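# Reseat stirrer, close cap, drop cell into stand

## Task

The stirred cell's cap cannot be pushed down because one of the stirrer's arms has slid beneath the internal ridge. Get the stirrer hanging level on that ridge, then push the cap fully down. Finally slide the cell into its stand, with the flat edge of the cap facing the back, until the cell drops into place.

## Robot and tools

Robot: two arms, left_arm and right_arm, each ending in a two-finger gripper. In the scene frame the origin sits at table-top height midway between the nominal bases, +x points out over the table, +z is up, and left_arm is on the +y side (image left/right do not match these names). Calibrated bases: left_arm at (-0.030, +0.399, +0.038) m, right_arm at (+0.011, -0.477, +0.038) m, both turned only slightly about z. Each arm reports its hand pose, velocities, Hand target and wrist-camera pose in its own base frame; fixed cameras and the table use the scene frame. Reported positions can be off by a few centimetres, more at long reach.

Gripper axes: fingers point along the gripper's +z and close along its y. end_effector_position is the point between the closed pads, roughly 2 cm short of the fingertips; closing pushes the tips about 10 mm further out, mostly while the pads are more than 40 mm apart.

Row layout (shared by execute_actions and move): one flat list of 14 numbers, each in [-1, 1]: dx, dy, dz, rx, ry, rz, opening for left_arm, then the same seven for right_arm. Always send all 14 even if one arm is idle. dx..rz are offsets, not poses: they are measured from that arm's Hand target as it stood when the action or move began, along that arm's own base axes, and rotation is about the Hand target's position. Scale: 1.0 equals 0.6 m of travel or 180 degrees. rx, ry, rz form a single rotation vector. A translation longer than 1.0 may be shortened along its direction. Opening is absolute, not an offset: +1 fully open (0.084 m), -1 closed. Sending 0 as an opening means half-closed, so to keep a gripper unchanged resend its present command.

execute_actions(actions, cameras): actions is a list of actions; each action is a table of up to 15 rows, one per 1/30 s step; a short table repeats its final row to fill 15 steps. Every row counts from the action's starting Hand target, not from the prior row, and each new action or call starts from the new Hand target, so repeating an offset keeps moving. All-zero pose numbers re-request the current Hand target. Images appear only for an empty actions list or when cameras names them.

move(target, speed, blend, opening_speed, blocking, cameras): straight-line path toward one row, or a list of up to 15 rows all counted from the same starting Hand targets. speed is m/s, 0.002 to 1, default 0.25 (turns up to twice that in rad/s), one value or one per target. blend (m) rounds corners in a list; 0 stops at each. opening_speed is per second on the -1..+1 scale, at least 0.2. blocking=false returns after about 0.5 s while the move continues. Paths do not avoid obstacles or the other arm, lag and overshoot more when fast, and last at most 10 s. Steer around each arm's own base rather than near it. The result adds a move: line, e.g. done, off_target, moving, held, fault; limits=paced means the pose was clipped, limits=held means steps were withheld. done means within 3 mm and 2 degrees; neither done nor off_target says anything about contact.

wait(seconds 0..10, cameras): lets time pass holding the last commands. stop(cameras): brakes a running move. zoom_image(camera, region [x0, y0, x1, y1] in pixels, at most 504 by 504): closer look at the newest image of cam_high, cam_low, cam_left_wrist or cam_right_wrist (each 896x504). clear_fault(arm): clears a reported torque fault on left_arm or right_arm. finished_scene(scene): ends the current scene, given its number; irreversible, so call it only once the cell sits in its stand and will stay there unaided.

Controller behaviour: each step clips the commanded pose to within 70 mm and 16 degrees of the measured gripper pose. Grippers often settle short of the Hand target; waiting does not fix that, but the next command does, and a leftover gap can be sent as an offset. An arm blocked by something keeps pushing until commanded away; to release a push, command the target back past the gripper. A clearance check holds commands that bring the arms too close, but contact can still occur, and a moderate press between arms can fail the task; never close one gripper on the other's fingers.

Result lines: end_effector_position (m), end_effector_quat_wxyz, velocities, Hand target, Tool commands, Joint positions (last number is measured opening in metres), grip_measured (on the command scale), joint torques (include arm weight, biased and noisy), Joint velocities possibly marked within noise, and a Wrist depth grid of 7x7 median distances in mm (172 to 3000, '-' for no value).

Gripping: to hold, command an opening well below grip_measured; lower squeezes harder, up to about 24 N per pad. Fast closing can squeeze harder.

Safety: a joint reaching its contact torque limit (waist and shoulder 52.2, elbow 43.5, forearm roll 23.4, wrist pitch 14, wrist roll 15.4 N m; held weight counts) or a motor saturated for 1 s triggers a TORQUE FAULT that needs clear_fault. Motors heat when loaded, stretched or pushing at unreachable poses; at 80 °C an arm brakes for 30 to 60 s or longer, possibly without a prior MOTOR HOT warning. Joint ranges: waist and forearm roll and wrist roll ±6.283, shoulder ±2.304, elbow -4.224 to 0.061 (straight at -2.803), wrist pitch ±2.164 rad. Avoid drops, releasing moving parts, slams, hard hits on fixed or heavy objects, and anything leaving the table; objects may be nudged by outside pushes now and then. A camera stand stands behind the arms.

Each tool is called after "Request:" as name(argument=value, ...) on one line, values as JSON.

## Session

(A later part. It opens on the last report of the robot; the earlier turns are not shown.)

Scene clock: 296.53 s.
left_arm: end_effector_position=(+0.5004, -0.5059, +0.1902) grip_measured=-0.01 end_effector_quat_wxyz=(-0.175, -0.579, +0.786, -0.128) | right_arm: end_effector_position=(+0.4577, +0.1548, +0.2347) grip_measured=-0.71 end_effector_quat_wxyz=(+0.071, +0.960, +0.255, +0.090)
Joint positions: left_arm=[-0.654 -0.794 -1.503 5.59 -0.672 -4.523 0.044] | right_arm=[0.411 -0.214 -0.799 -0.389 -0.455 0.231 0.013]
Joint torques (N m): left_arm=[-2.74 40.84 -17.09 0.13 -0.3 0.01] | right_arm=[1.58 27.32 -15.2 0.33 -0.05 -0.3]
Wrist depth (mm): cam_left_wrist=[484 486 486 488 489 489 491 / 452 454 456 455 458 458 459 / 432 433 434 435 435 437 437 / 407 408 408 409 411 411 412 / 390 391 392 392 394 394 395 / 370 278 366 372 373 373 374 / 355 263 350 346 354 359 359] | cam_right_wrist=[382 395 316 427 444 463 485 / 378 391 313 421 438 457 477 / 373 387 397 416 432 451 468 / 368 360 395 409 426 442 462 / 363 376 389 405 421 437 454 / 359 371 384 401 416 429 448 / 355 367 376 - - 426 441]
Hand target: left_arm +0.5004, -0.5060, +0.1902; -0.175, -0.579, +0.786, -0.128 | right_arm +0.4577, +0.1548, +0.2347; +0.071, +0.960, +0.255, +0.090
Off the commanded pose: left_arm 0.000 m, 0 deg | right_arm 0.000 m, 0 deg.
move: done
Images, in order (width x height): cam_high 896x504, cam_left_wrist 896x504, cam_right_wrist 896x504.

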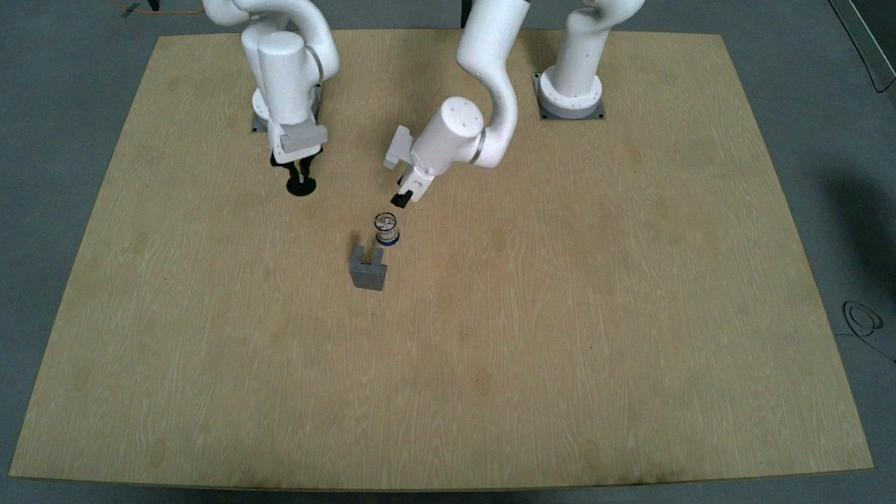

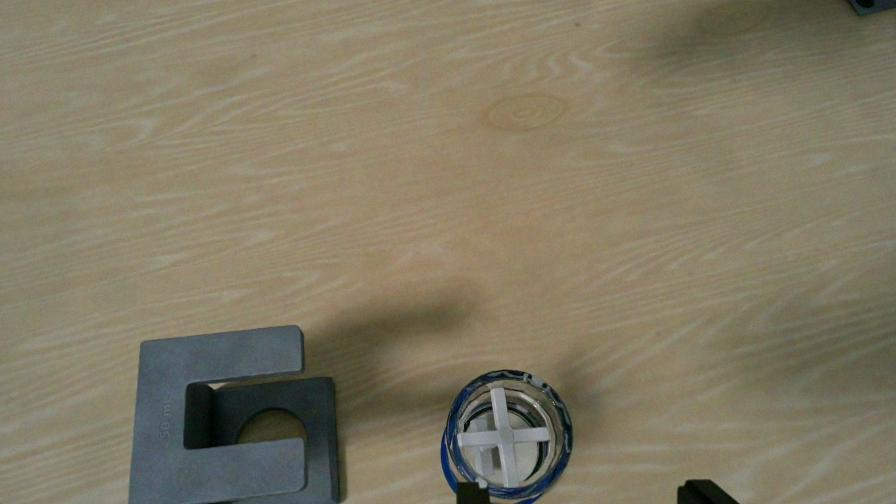

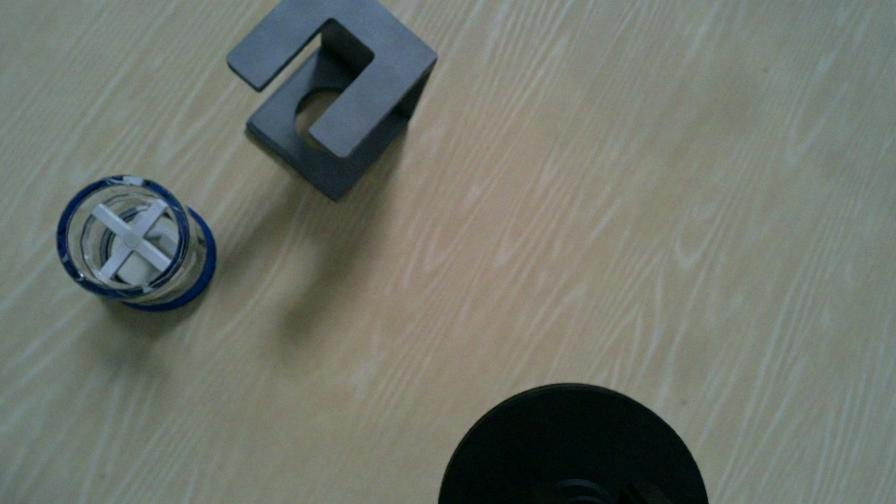

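Request:
move(target=[-0.0303,-0.0592,-0.2095,-0.0154,-0.0593,0.0306,-0.6,0,0,0,0,0,0,-0.9], speed=0.12, cameras=["cam_left_wrist","cam_right_wrist","cam_low"])

Request:
zoom_image(camera="cam_left_wrist", region=[380, 300, 700, 504])

Request:
zoom_image(camera="cam_right_wrist", region=[0, 100, 260, 340])

Scene clock: 337.97 s.
left_arm: end_effector_position=(+0.4823, -0.5415, +0.0646) grip_measured=-0.62 end_effector_quat_wxyz=(-0.108, -0.597, +0.767, -0.209) | right_arm: end_effector_position=(+0.4577, +0.1548, +0.2347) grip_measured=-0.71 end_effector_quat_wxyz=(+0.071, +0.960, +0.255, +0.090)
Joint positions: left_arm=[-0.751 -0.923 -1.375 4.923 -0.282 -3.92 0.017] | right_arm=[0.411 -0.214 -0.799 -0.389 -0.455 0.231 0.013]
Joint torques (N m): left_arm=[-2.23 29.96 -9.43 -0.11 0.21 0.04] | right_arm=[1.86 28.32 -15.5 -0.16 0.13 -0.09]
Wrist depth (mm): cam_left_wrist=[385 365 347 331 316 302 290 / 359 342 326 311 298 286 275 / 338 322 308 295 283 272 263 / 318 304 291 280 269 260 250 / 184 180 277 266 257 248 239 / 208 261 260 256 246 237 229 / 215 255 251 247 215 228 220] | cam_right_wrist=[383 395 315 428 446 463 484 / 376 390 312 422 437 458 476 / 268 387 397 415 433 450 469 / 288 360 395 409 425 443 461 / 363 375 389 405 419 437 455 / 359 371 385 402 416 429 447 / 355 367 376 - - 426 441]
Hand target: left_arm +0.4822, -0.5415, +0.0645; -0.109, -0.597, +0.767, -0.209 | right_arm +0.4577, +0.1548, +0.2347; +0.071, +0.960, +0.255, +0.090
Off the commanded pose: left_arm 0.000 m, 0 deg | right_arm 0.000 m, 0 deg.
move: done
Images, in order (width x height): cam_low 896x504, cam_left_wrist 896x504, cam_right_wrist 896x504.

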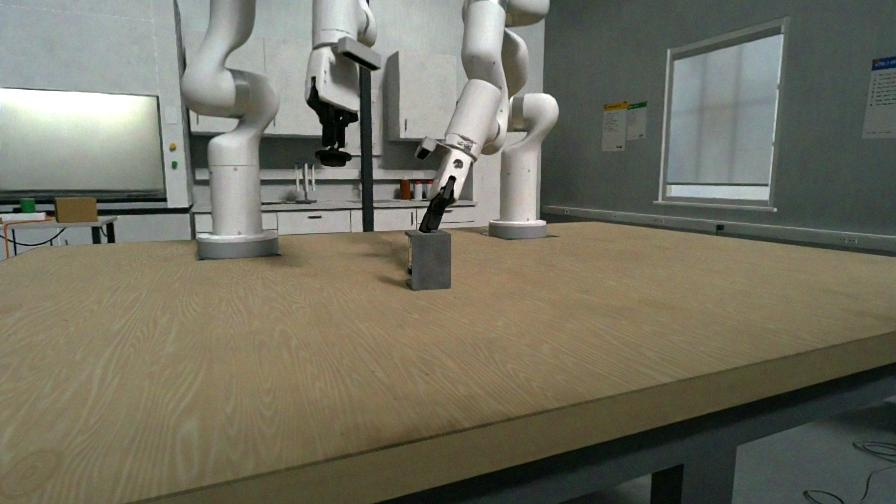

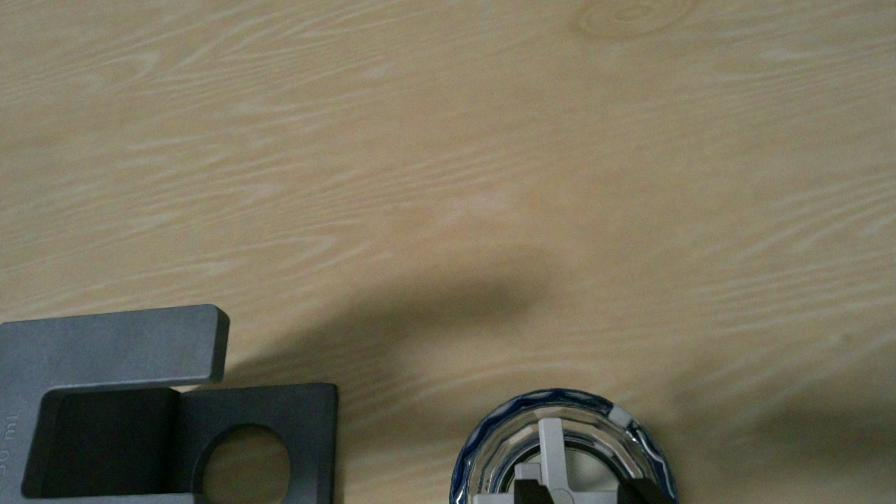

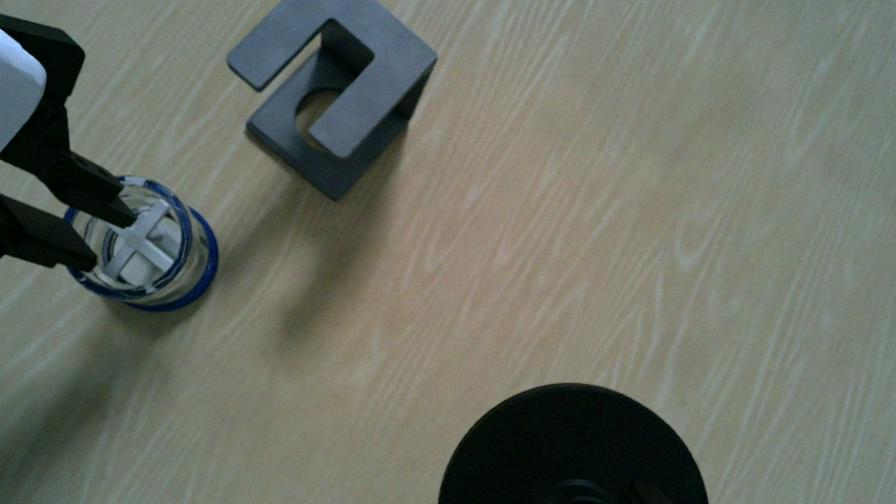

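Scaled by 1.575 from the camera's 896x504 image, which has a finer 1280x720 frame.

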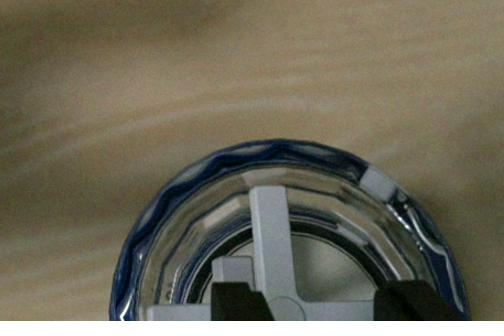

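Scaled by 1.938 from the camera's 896x504 image, which has a finer 1280x720 frame.

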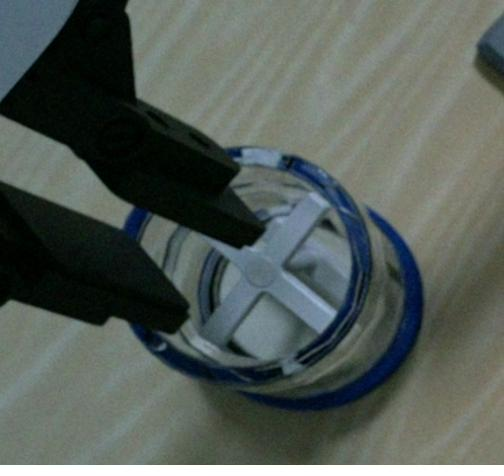

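Request:
move(target=[0.0033,-0.018,-0.0356,0,0,0,-0.6,0,0,0,0,0,0,-0.9], speed=0.05, cameras=["cam_left_wrist","cam_right_wrist"])

Request:
zoom_image(camera="cam_left_wrist", region=[420, 340, 740, 504])

Request:
zoom_image(camera="cam_right_wrist", region=[40, 150, 240, 320])

Scene clock: 358.73 s.
left_arm: end_effector_position=(+0.4940, -0.5546, +0.1000) grip_measured=-0.62 end_effector_quat_wxyz=(-0.105, -0.591, +0.765, -0.235) | right_arm: end_effector_position=(+0.4577, +0.1548, +0.2347) grip_measured=-0.71 end_effector_quat_wxyz=(+0.071, +0.960, +0.255, +0.090)
Joint positions: left_arm=[-0.753 -0.88 -1.385 4.913 -0.281 -3.912 0.017] | right_arm=[0.411 -0.214 -0.799 -0.389 -0.455 0.231 0.013]
Joint torques (N m): left_arm=[-1.65 42.29 -14.64 -0.03 -0.18 -0.04] | right_arm=[1.64 28.37 -16.18 0.26 -0.13 -0.06]
Wrist depth (mm): cam_left_wrist=[480 447 419 392 370 350 332 / 442 415 389 367 347 329 314 / 414 388 366 346 329 313 299 / 385 363 344 327 311 297 284 / 363 343 326 310 296 283 271 / 344 215 302 294 281 270 258 / 326 237 286 281 272 257 248] | cam_right_wrist=[384 395 316 428 445 465 483 / 217 391 313 422 438 456 477 / 243 387 397 415 434 451 470 / 363 359 395 409 426 442 462 / 364 375 389 405 420 437 453 / 359 372 384 401 415 431 447 / 355 368 376 - - 426 440]
Hand target: left_arm +0.4940, -0.5546, +0.1000; -0.105, -0.591, +0.765, -0.235 (not the last commanded pose) | right_arm +0.4577, +0.1548, +0.2347; +0.071, +0.960, +0.255, +0.090
Tool commands: left_gripper/opening=-0.6 right_gripper/opening=-0.9
Off the commanded pose: left_arm 0.058 m, 3 deg | right_arm 0.000 m, 0 deg.
TORQUE FAULT: the external load on joint 2 (shoulder) of the left arm reached its load limit, and that arm stopped. The contact can be on any part of that arm beyond that joint, not only on its tool. A torque fault puts only its own arm into a fault stop. That arm's remaining commands of this call were not run. The hold on joint 2 (shoulder) of that arm was moved back by the arm itself, up to 3 degrees, as the stop began. That arm is still stopped at the end of this call. While its stop runs, that arm, its gripper or tool too, takes no new command.
CLEAR FAULT: the left arm stays stopped (state 4) until you call clear_fault(arm="left_arm").
End effector pose when the fault began: left_arm: position (+0.4832, -0.5444, +0.0616), quat_wxyz (-0.109, -0.597, +0.767, -0.210)
Joint positions when the fault began: left_arm=[-0.753 -0.932 -1.385 4.913 -0.281 -3.912 0.017]
move: fault (left_arm)
Images, in order (width x height): cam_left_wrist 896x504, cam_right_wrist 896x504.

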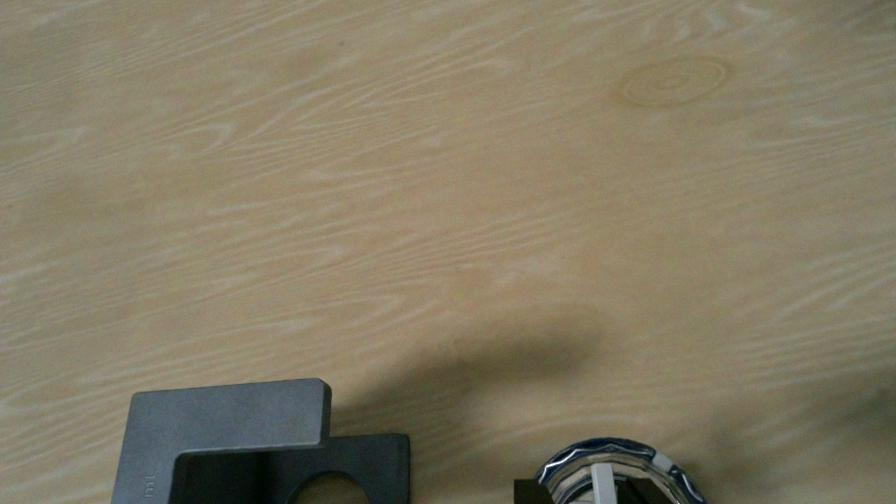

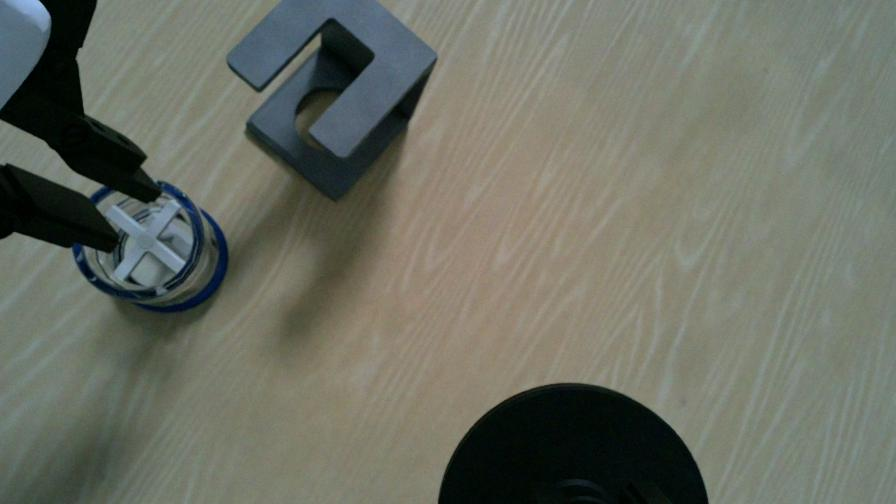

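Scaled by 1.575 from the camera's 896x504 image, which has a finer 1280x720 frame.

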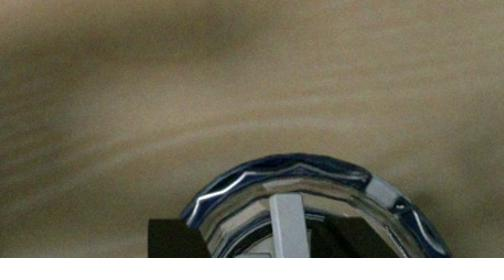

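Scaled by 2.520 from the camera's 896x504 image, which has a finer 1280x720 frame.

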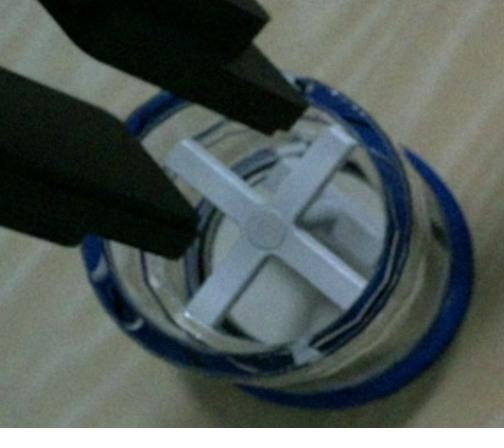

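Request:
clear_fault(arm="left_arm")

Request:
move(target=[0,0,0,0,0,0,-0.72,0,0,0,0,0,0,-0.9], cameras=["cam_right_wrist","cam_left_wrist"])

Request:
zoom_image(camera="cam_left_wrist", region=[420, 340, 740, 504])

Scene clock: 381.07 s.
left_arm: end_effector_position=(+0.4940, -0.5546, +0.0999) grip_measured=-0.62 end_effector_quat_wxyz=(-0.105, -0.591, +0.765, -0.235) | right_arm: end_effector_position=(+0.4577, +0.1548, +0.2347) grip_measured=-0.71 end_effector_quat_wxyz=(+0.071, +0.960, +0.255, +0.090)
Joint positions: left_arm=[-0.753 -0.88 -1.385 4.913 -0.281 -3.912 0.017] | right_arm=[0.411 -0.214 -0.799 -0.389 -0.455 0.231 0.013]
Joint torques (N m): left_arm=[-1.14 42.08 -14.91 0.2 -0.19 -0.13] | right_arm=[1.8 26.66 -15.85 -0.02 0.01 -0.13]
Wrist depth (mm): cam_left_wrist=[479 447 418 392 370 350 332 / 443 414 389 367 347 329 313 / 413 388 367 347 329 313 299 / 385 363 344 327 311 297 284 / 363 343 326 310 296 283 271 / 344 215 303 294 281 270 259 / 326 237 286 281 271 257 248] | cam_right_wrist=[384 395 315 429 444 464 484 / 217 391 313 421 437 457 477 / 242 387 397 414 432 450 469 / 363 359 395 410 426 444 462 / 364 376 389 406 420 437 455 / 359 371 383 402 414 429 446 / 354 367 376 - - 425 441]
Hand target: left_arm +0.4940, -0.5546, +0.0999; -0.105, -0.591, +0.765, -0.235 (not the last commanded pose) | right_arm +0.4577, +0.1548, +0.2347; +0.071, +0.960, +0.255, +0.090
Tool commands: left_gripper/opening=-0.6 right_gripper/opening=-0.9
Off the commanded pose: left_arm 0.058 m, 3 deg | right_arm 0.000 m, 0 deg.
TORQUE FAULT, CONTINUED: the left arm's stop, for the torque fault of joint 2 (shoulder) that an earlier result reported, is over. The call counts as one of the actions that you can send in this scene. The hold on joint 2 (shoulder) of that arm was moved back by the arm itself, up to 3 degrees, as the stop began. That arm's target is now where it stood when the stop ended, not its last command. That arm keeps its grip as last carried out and accepts commands again: back off and push less far.
CLEAR FAULT: your call cleared the left arm's torque fault. If a joint's load stays at its limit, that arm stops again at once.

Scene clock: 381.57 s.
left_arm: end_effector_position=(+0.4940, -0.5546, +0.0999) grip_measured=-0.74 end_effector_quat_wxyz=(-0.105, -0.591, +0.765, -0.235) | right_arm: end_effector_position=(+0.4577, +0.1548, +0.2347) grip_measured=-0.71 end_effector_quat_wxyz=(+0.071, +0.960, +0.255, +0.090)
Joint positions: left_arm=[-0.753 -0.88 -1.385 4.913 -0.281 -3.912 0.011] | right_arm=[0.411 -0.214 -0.799 -0.389 -0.455 0.231 0.013]
Joint torques (N m): left_arm=[-1.74 42.24 -14.83 -0.35 -0.2 -0.04] | right_arm=[1.75 28.28 -16.36 0.6 0.04 -0.24]
Wrist depth (mm): cam_left_wrist=[480 446 418 392 370 350 332 / 443 414 389 367 348 330 313 / 412 388 366 346 329 313 298 / 385 363 344 327 310 297 284 / 362 344 326 310 296 283 271 / 344 215 303 294 282 269 258 / 327 237 286 281 271 257 248] | cam_right_wrist=[384 395 316 427 446 464 484 / 379 390 313 422 438 456 476 / 237 387 397 416 433 450 470 / 364 359 395 411 425 442 462 / 364 376 389 405 420 436 455 / 359 371 384 401 415 429 447 / 355 367 376 - - 426 441]
Hand target: left_arm +0.4940, -0.5546, +0.0999; -0.105, -0.591, +0.765, -0.235 | right_arm +0.4577, +0.1548, +0.2347; +0.071, +0.960, +0.255, +0.090
Off the commanded pose: left_arm 0.000 m, 0 deg | right_arm 0.000 m, 0 deg.
move: done
Images, in order (width x height): cam_left_wrist 896x504, cam_right_wrist 896x504.

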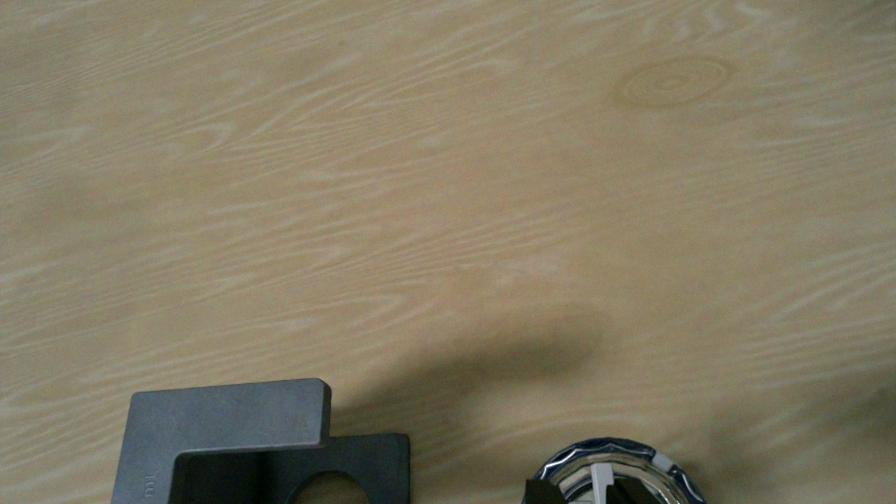

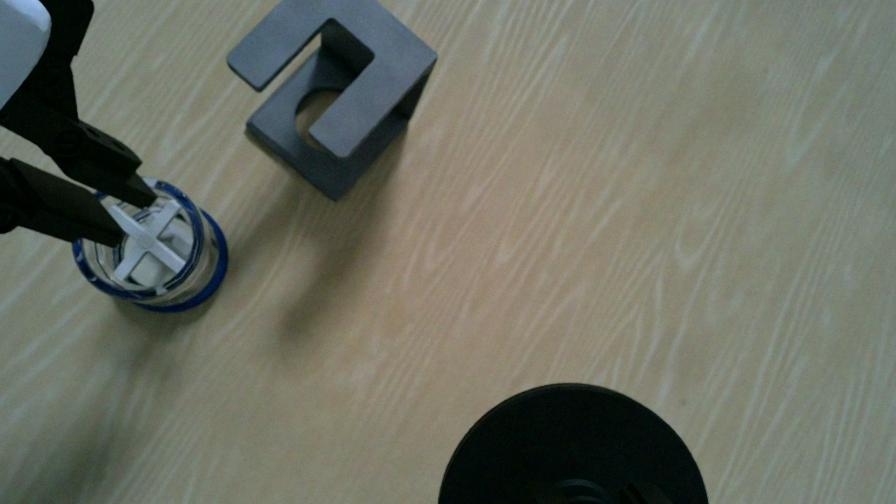

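Scaled by 1.575 from the camera's 896x504 image, which has a finer 1280x720 frame.

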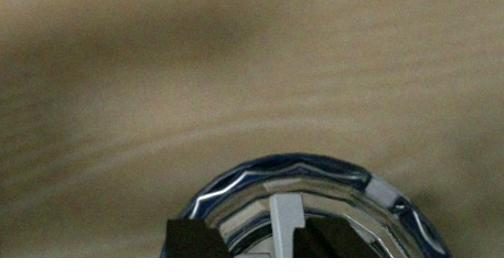

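Request:
zoom_image(camera="cam_right_wrist", region=[60, 160, 250, 320])

Scaled by 2.653 from the camera's 896x504 image, which has a finer 1280x720 frame.

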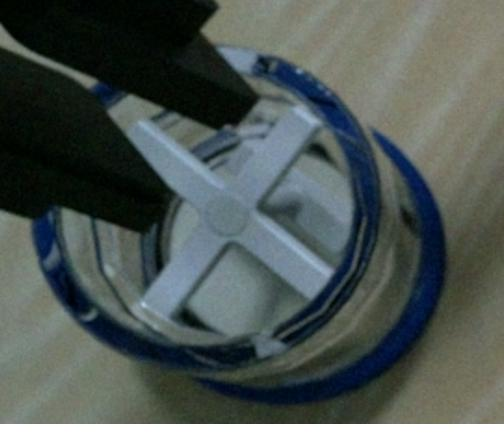

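Request:
move(target=[-0.02,0.055,0.06,0.0119,0.0125,0,-0.72,0,0,0,0,0,0,-0.9], speed=0.15, cameras=["cam_right_wrist","cam_left_wrist"])

Request:
zoom_image(camera="cam_left_wrist", region=[420, 304, 720, 504])

Request:
zoom_image(camera="cam_right_wrist", region=[60, 160, 250, 320])

Scene clock: 395.57 s.
left_arm: end_effector_position=(+0.4820, -0.5216, +0.1359) grip_measured=-0.74 end_effector_quat_wxyz=(-0.109, -0.597, +0.767, -0.209) | right_arm: end_effector_position=(+0.4577, +0.1548, +0.2347) grip_measured=-0.71 end_effector_quat_wxyz=(+0.071, +0.960, +0.255, +0.090)
Joint positions: left_arm=[-0.728 -0.773 -1.308 5.181 -0.32 -4.169 0.011] | right_arm=[0.411 -0.214 -0.799 -0.389 -0.455 0.231 0.013]
Joint torques (N m): left_arm=[-1.87 41.86 -16.12 0 -0.24 -0.19] | right_arm=[1.49 27.36 -15.83 0.6 -0.14 -0.26]
Wrist depth (mm): cam_left_wrist=[494 469 447 425 406 389 373 / 462 438 419 400 383 368 354 / 433 414 396 379 363 350 337 / 408 390 374 359 346 334 321 / 388 370 353 342 330 319 308 / 369 250 332 327 312 305 295 / 353 234 314 315 281 292 283] | cam_right_wrist=[383 396 315 427 445 462 483 / 378 390 312 422 437 457 476 / 374 387 397 415 433 450 470 / 367 359 395 409 427 443 462 / 363 376 388 406 419 437 455 / 359 371 384 401 414 431 447 / 355 367 376 - - 426 440]
Hand target: left_arm +0.4820, -0.5216, +0.1359; -0.109, -0.597, +0.767, -0.209 | right_arm +0.4577, +0.1548, +0.2347; +0.071, +0.960, +0.255, +0.090
Off the commanded pose: left_arm 0.000 m, 0 deg | right_arm 0.000 m, 0 deg.
move: done
Images, in order (width x height): cam_left_wrist 896x504, cam_right_wrist 896x504.

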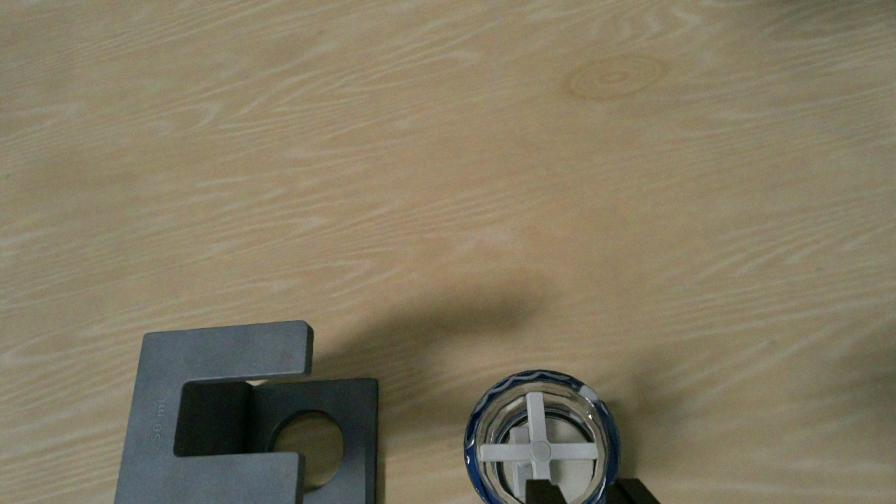

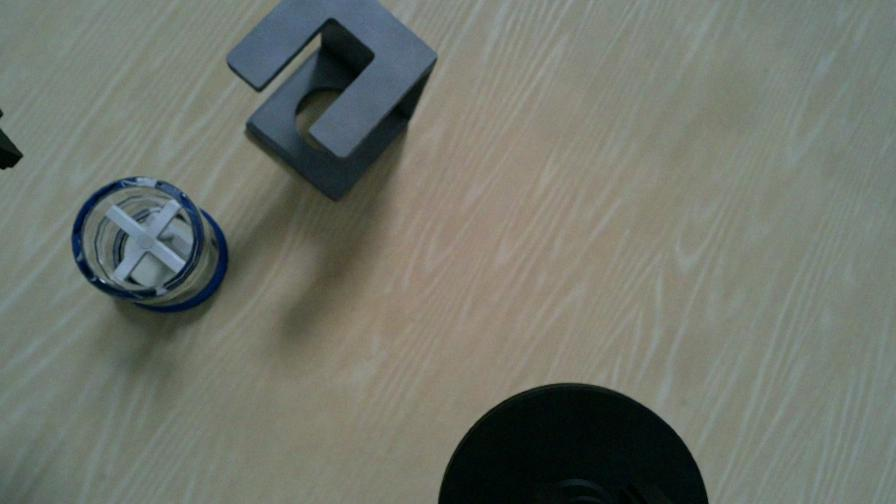

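Scaled by 1.680 from the camera's 896x504 image, which has a finer 1280x720 frame.

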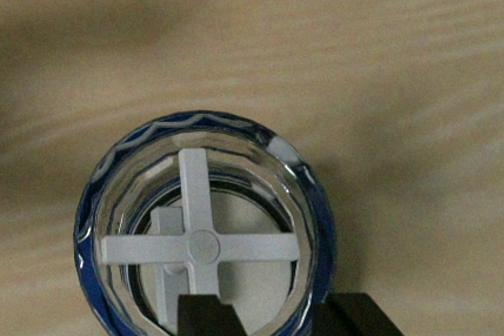

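Scaled by 2.653 from the camera's 896x504 image, which has a finer 1280x720 frame.

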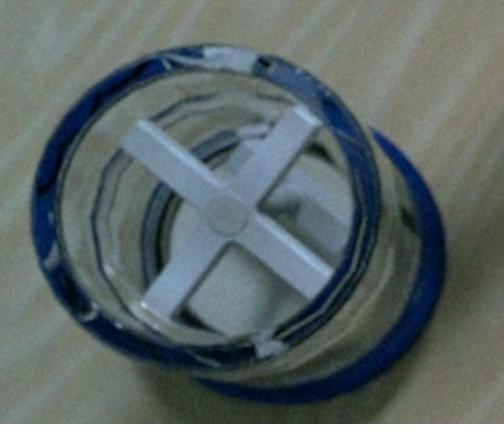

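Request:
move(target=[[0.0045,-0.0347,-0.1083,0,0,0,-0.72,0,0,0,0,0,0,-0.9],[0.0072,-0.0563,-0.1383,0,0,0,-0.72,0,0,0,0,0,0,-0.9]], speed=0.05, cameras=["cam_right_wrist","cam_left_wrist"])

Request:
zoom_image(camera="cam_left_wrist", region=[420, 304, 720, 504])

Request:
zoom_image(camera="cam_right_wrist", region=[60, 160, 250, 320])

Scene clock: 417.43 s.
left_arm: end_effector_position=(+0.4974, -0.5622, +0.0994) grip_measured=-0.74 end_effector_quat_wxyz=(-0.105, -0.591, +0.764, -0.235) | right_arm: end_effector_position=(+0.4577, +0.1548, +0.2347) grip_measured=-0.71 end_effector_quat_wxyz=(+0.071, +0.960, +0.255, +0.090)
Joint positions: left_arm=[-0.758 -0.896 -1.413 4.948 -0.282 -3.953 0.011] | right_arm=[0.411 -0.214 -0.799 -0.389 -0.455 0.231 0.013]
Joint torques (N m): left_arm=[-2.78 44.28 -15.08 0.18 -0.16 -0.18] | right_arm=[1.22 27.8 -16.54 0.33 0.02 -0.18]
Wrist depth (mm): cam_left_wrist=[480 446 418 393 370 350 332 / 443 414 389 367 347 330 313 / 413 388 366 346 329 312 298 / 385 363 344 326 310 296 283 / 362 343 325 310 295 283 271 / 342 322 307 294 281 269 258 / 328 205 281 280 271 256 248] | cam_right_wrist=[207 395 316 427 444 464 484 / 212 391 313 421 437 458 478 / 236 387 397 414 433 450 470 / 366 356 395 409 425 443 462 / 363 374 389 404 420 437 455 / 359 371 385 401 415 430 448 / 355 367 375 - - 426 441]
Hand target: left_arm +0.4974, -0.5622, +0.0994; -0.105, -0.591, +0.764, -0.235 (not the last commanded pose) | right_arm +0.4577, +0.1548, +0.2347; +0.071, +0.960, +0.255, +0.090
Tool commands: left_gripper/opening=-0.72 right_gripper/opening=-0.9
Off the commanded pose: left_arm 0.048 m, 3 deg | right_arm 0.000 m, 0 deg.
TORQUE FAULT: the external load on joint 2 (shoulder) of the left arm reached its load limit, and that arm stopped. The contact can be on any part of that arm beyond that joint, not only on its tool. A torque fault puts only its own arm into a fault stop. That arm's remaining commands of this call were not run. The hold on joint 2 (shoulder) of that arm was moved back by the arm itself, up to 3 degrees, as the stop began. That arm is still stopped at the end of this call. While its stop runs, that arm, its gripper or tool too, takes no new command.
CLEAR FAULT: the left arm stays stopped (state 4) until you call clear_fault(arm="left_arm").
End effector pose when the fault began: left_arm: position (+0.4865, -0.5519, +0.0607), quat_wxyz (-0.109, -0.597, +0.766, -0.210)
Joint positions when the fault began: left_arm=[-0.758 -0.948 -1.413 4.948 -0.282 -3.953 0.011]
move: fault (left_arm); path passed 1 of 2 targets
Images, in order (width x height): cam_left_wrist 896x504, cam_right_wrist 896x504.

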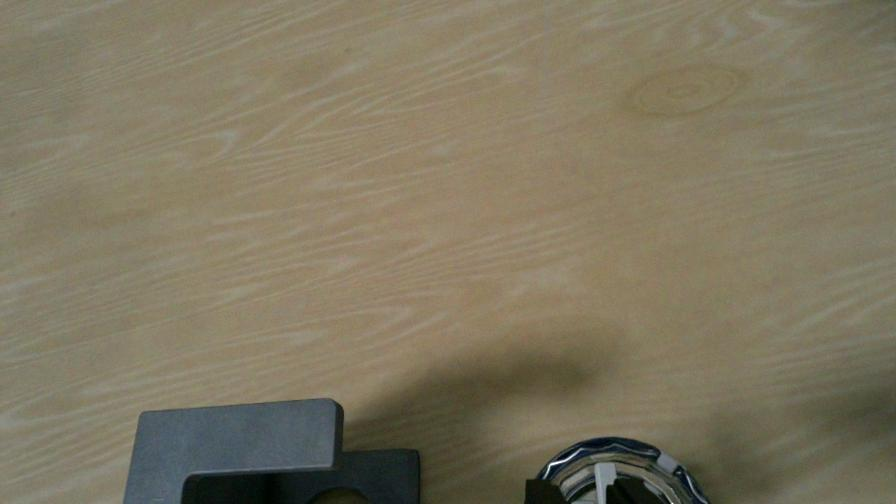

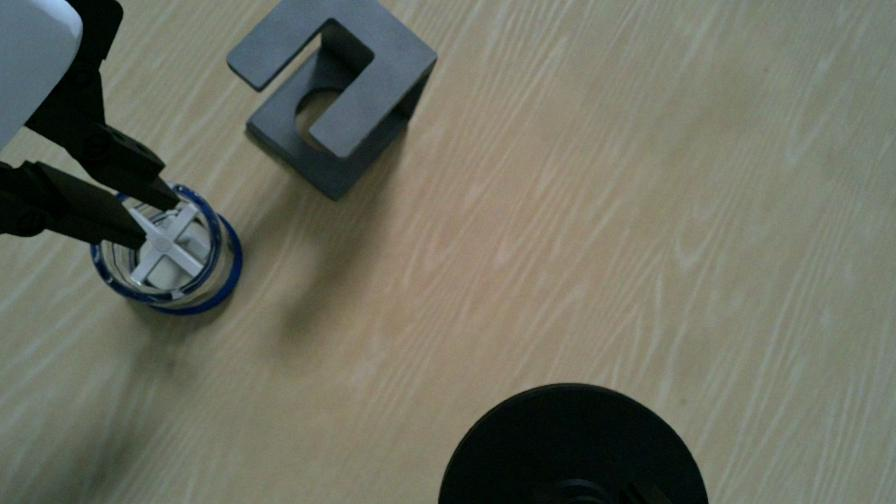

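Scaled by 1.680 from the camera's 896x504 image, which has a finer 1280x720 frame.

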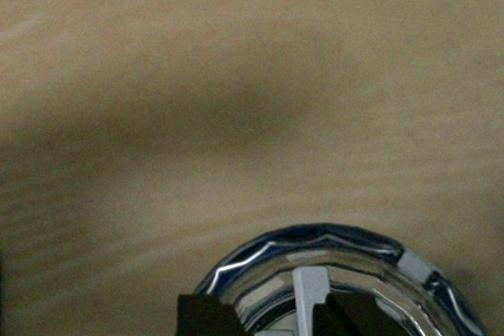

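Scaled by 2.653 from the camera's 896x504 image, which has a finer 1280x720 frame.

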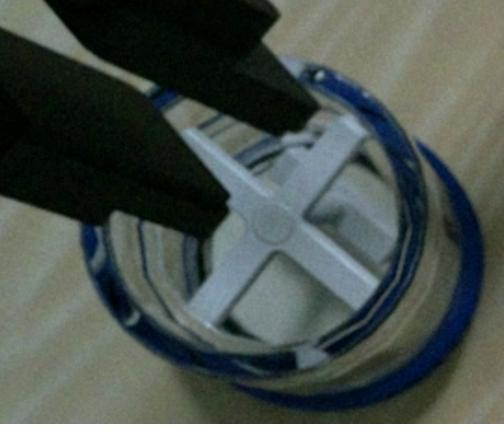

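Request:
clear_fault(arm="left_arm")

Request:
move(target=[-0.0257,0.0677,0.0608,0.0119,0.0125,0,-0.75,0,0,0,0,0,0,-0.9], speed=0.15, cameras=["cam_right_wrist","cam_left_wrist"])

Request:
zoom_image(camera="cam_left_wrist", region=[420, 304, 720, 504])

Scene clock: 437.03 s.
left_arm: end_effector_position=(+0.4973, -0.5622, +0.0994) grip_measured=-0.74 end_effector_quat_wxyz=(-0.105, -0.591, +0.764, -0.235) | right_arm: end_effector_position=(+0.4577, +0.1548, +0.2347) grip_measured=-0.71 end_effector_quat_wxyz=(+0.071, +0.960, +0.255, +0.090)
Joint positions: left_arm=[-0.758 -0.896 -1.413 4.948 -0.282 -3.953 0.011] | right_arm=[0.411 -0.214 -0.799 -0.389 -0.455 0.231 0.013]
Joint torques (N m): left_arm=[-2.64 42.78 -14.99 -0.21 -0.06 -0.1] | right_arm=[1.3 25.43 -16.16 -0.05 -0.15 -0.25]
Wrist depth (mm): cam_left_wrist=[480 447 418 392 369 349 332 / 441 414 389 367 347 329 313 / 412 387 366 346 328 312 298 / 385 363 344 326 310 296 283 / 362 343 325 310 295 282 271 / 342 322 306 294 281 269 258 / 328 205 281 280 270 256 248] | cam_right_wrist=[207 395 315 428 444 463 485 / 213 391 313 421 437 458 477 / 236 387 397 415 432 451 470 / 366 356 396 409 426 443 462 / 364 374 389 405 421 437 454 / 359 370 384 400 416 428 447 / 355 367 377 - - 426 441]
Hand target: left_arm +0.4973, -0.5622, +0.0994; -0.105, -0.591, +0.764, -0.235 (not the last commanded pose) | right_arm +0.4577, +0.1548, +0.2347; +0.071, +0.960, +0.255, +0.090
Tool commands: left_gripper/opening=-0.72 right_gripper/opening=-0.9
Off the commanded pose: left_arm 0.048 m, 3 deg | right_arm 0.000 m, 0 deg.
TORQUE FAULT, CONTINUED: the left arm's stop, for the torque fault of joint 2 (shoulder) that an earlier result reported, is over. The call counts as one of the actions that you can send in this scene. The hold on joint 2 (shoulder) of that arm was moved back by the arm itself, up to 3 degrees, as the stop began. That arm's target is now where it stood when the stop ended, not its last command. That arm keeps its grip as last carried out and accepts commands again: back off and push less far.
CLEAR FAULT: your call cleared the left arm's torque fault. If a joint's load stays at its limit, that arm stops again at once.

Scene clock: 438.03 s.
left_arm: end_effector_position=(+0.4819, -0.5216, +0.1358) grip_measured=-0.77 end_effector_quat_wxyz=(-0.109, -0.597, +0.766, -0.209) | right_arm: end_effector_position=(+0.4577, +0.1548, +0.2347) grip_measured=-0.71 end_effector_quat_wxyz=(+0.071, +0.960, +0.255, +0.090)
Joint positions: left_arm=[-0.728 -0.773 -1.307 5.176 -0.32 -4.164 0.01] | right_arm=[0.411 -0.214 -0.799 -0.389 -0.455 0.231 0.013]
Joint torques (N m): left_arm=[0.14 41.75 -16.43 0.3 -0.32 -0.1] | right_arm=[1.77 26.61 -16.5 0.58 0.04 -0.1]
Wrist depth (mm): cam_left_wrist=[495 469 447 425 407 390 373 / 463 440 419 401 384 369 354 / 434 414 396 379 365 350 337 / 408 391 375 359 346 334 321 / 389 370 353 342 330 319 308 / 368 249 333 328 311 304 295 / 353 234 316 314 284 291 283] | cam_right_wrist=[382 395 315 428 445 464 485 / 377 391 312 421 437 458 476 / 374 387 397 415 432 451 470 / 368 356 395 410 424 443 462 / 364 375 389 405 420 436 456 / 359 371 385 401 415 428 447 / 355 367 376 - - 425 441]
Hand target: left_arm +0.4819, -0.5216, +0.1359; -0.109, -0.597, +0.766, -0.209 | right_arm +0.4577, +0.1548, +0.2347; +0.071, +0.960, +0.255, +0.090
Off the commanded pose: left_arm 0.000 m, 0 deg | right_arm 0.000 m, 0 deg.
move: done
Images, in order (width x height): cam_left_wrist 896x504, cam_right_wrist 896x504.

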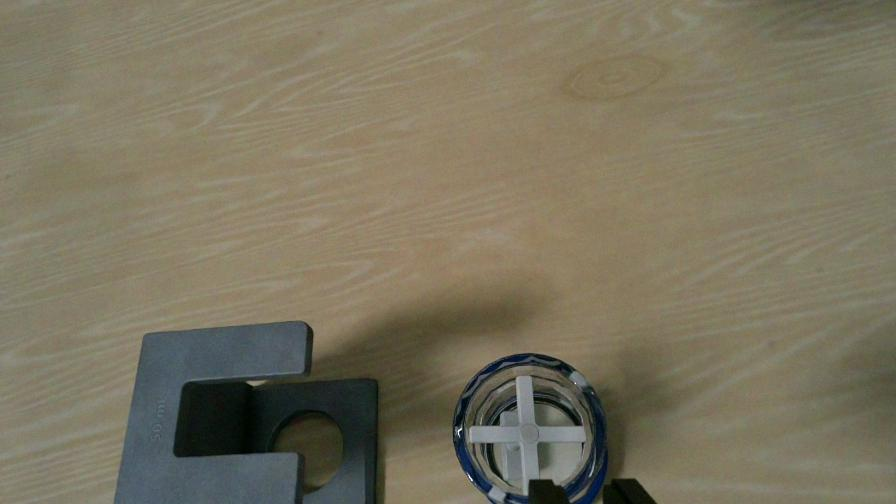

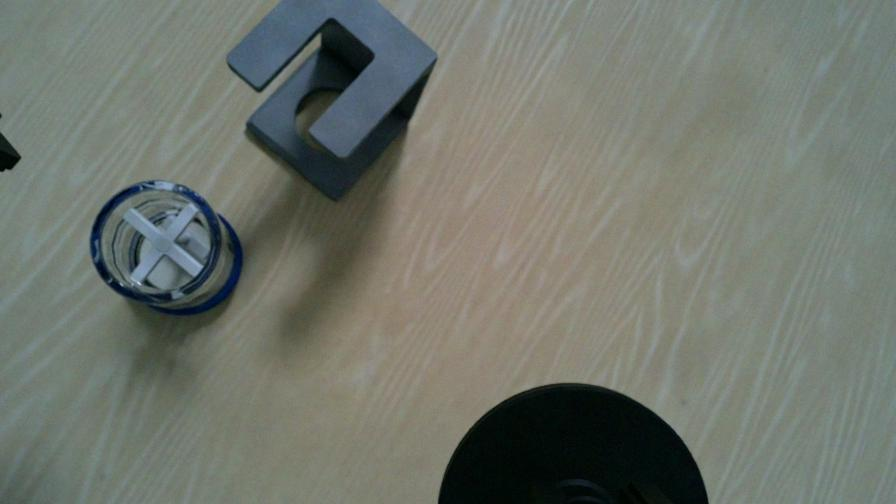

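Scaled by 1.680 from the camera's 896x504 image, which has a finer 1280x720 frame.

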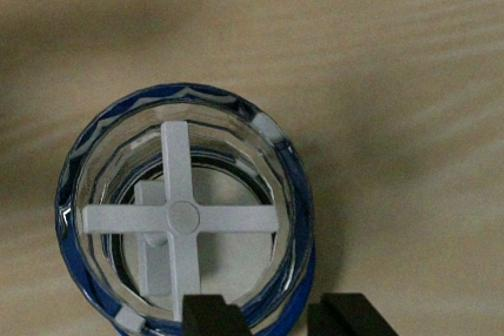

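Request:
move(target=[0.0128,-0.0797,-0.1087,0,0,0,-0.75,0,0,0,0,0,0,-0.9], speed=0.1, cameras=["cam_right_wrist","cam_left_wrist"])

Request:
zoom_image(camera="cam_left_wrist", region=[420, 304, 720, 504])

Request:
zoom_image(camera="cam_right_wrist", region=[80, 160, 270, 320])

Scene clock: 453.80 s.
left_arm: end_effector_position=(+0.4896, -0.5694, +0.0707) grip_measured=-0.77 end_effector_quat_wxyz=(-0.109, -0.597, +0.766, -0.209) | right_arm: end_effector_position=(+0.4577, +0.1548, +0.2347) grip_measured=-0.71 end_effector_quat_wxyz=(+0.071, +0.960, +0.255, +0.090)
Joint positions: left_arm=[-0.774 -0.958 -1.463 5.08 -0.287 -4.105 0.01] | right_arm=[0.411 -0.214 -0.799 -0.389 -0.455 0.231 0.013]
Joint torques (N m): left_arm=[-2.97 40.71 -15.69 -0.14 -0.08 -0.13] | right_arm=[1.68 26.71 -15.13 -0.29 0.08 -0.2]
Wrist depth (mm): cam_left_wrist=[394 374 355 338 324 310 297 / 368 350 334 319 305 293 282 / 346 329 315 302 290 279 268 / 325 311 298 287 276 265 256 / 310 295 283 273 263 253 245 / 293 282 271 260 251 242 234 / 175 - 253 252 245 233 225] | cam_right_wrist=[226 395 315 428 444 463 484 / 205 391 312 422 437 458 477 / 218 387 397 415 432 451 470 / 250 347 395 410 426 443 460 / 364 374 388 405 420 438 455 / 359 371 384 401 415 429 448 / 356 367 376 - - 426 442]
Hand target: left_arm +0.4896, -0.5694, +0.0706; -0.109, -0.597, +0.766, -0.209 | right_arm +0.4577, +0.1548, +0.2347; +0.071, +0.960, +0.255, +0.090
Off the commanded pose: left_arm 0.000 m, 0 deg | right_arm 0.000 m, 0 deg.
move: done
Images, in order (width x height): cam_left_wrist 896x504, cam_right_wrist 896x504.

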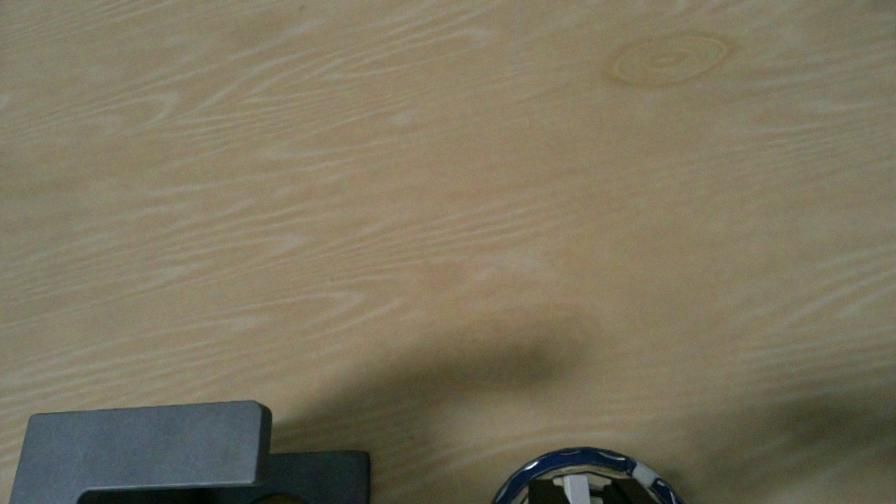

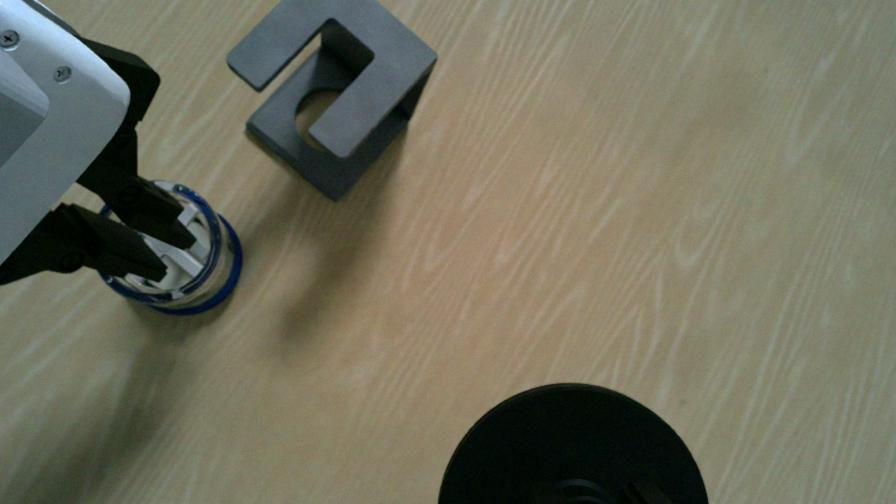

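Scaled by 1.680 from the camera's 896x504 image, which has a finer 1280x720 frame.

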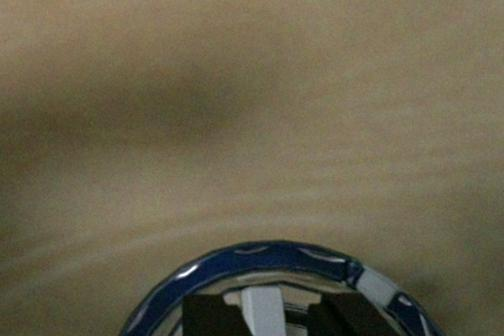

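Scaled by 2.653 from the camera's 896x504 image, which has a finer 1280x720 frame.

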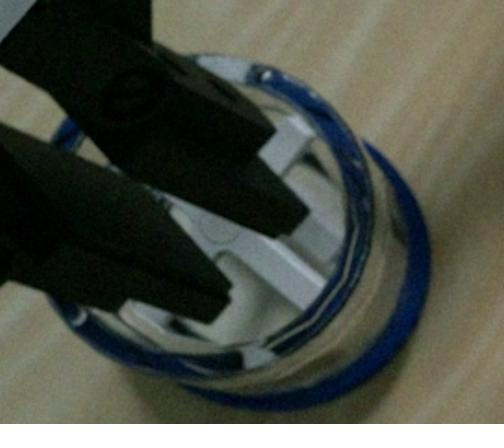

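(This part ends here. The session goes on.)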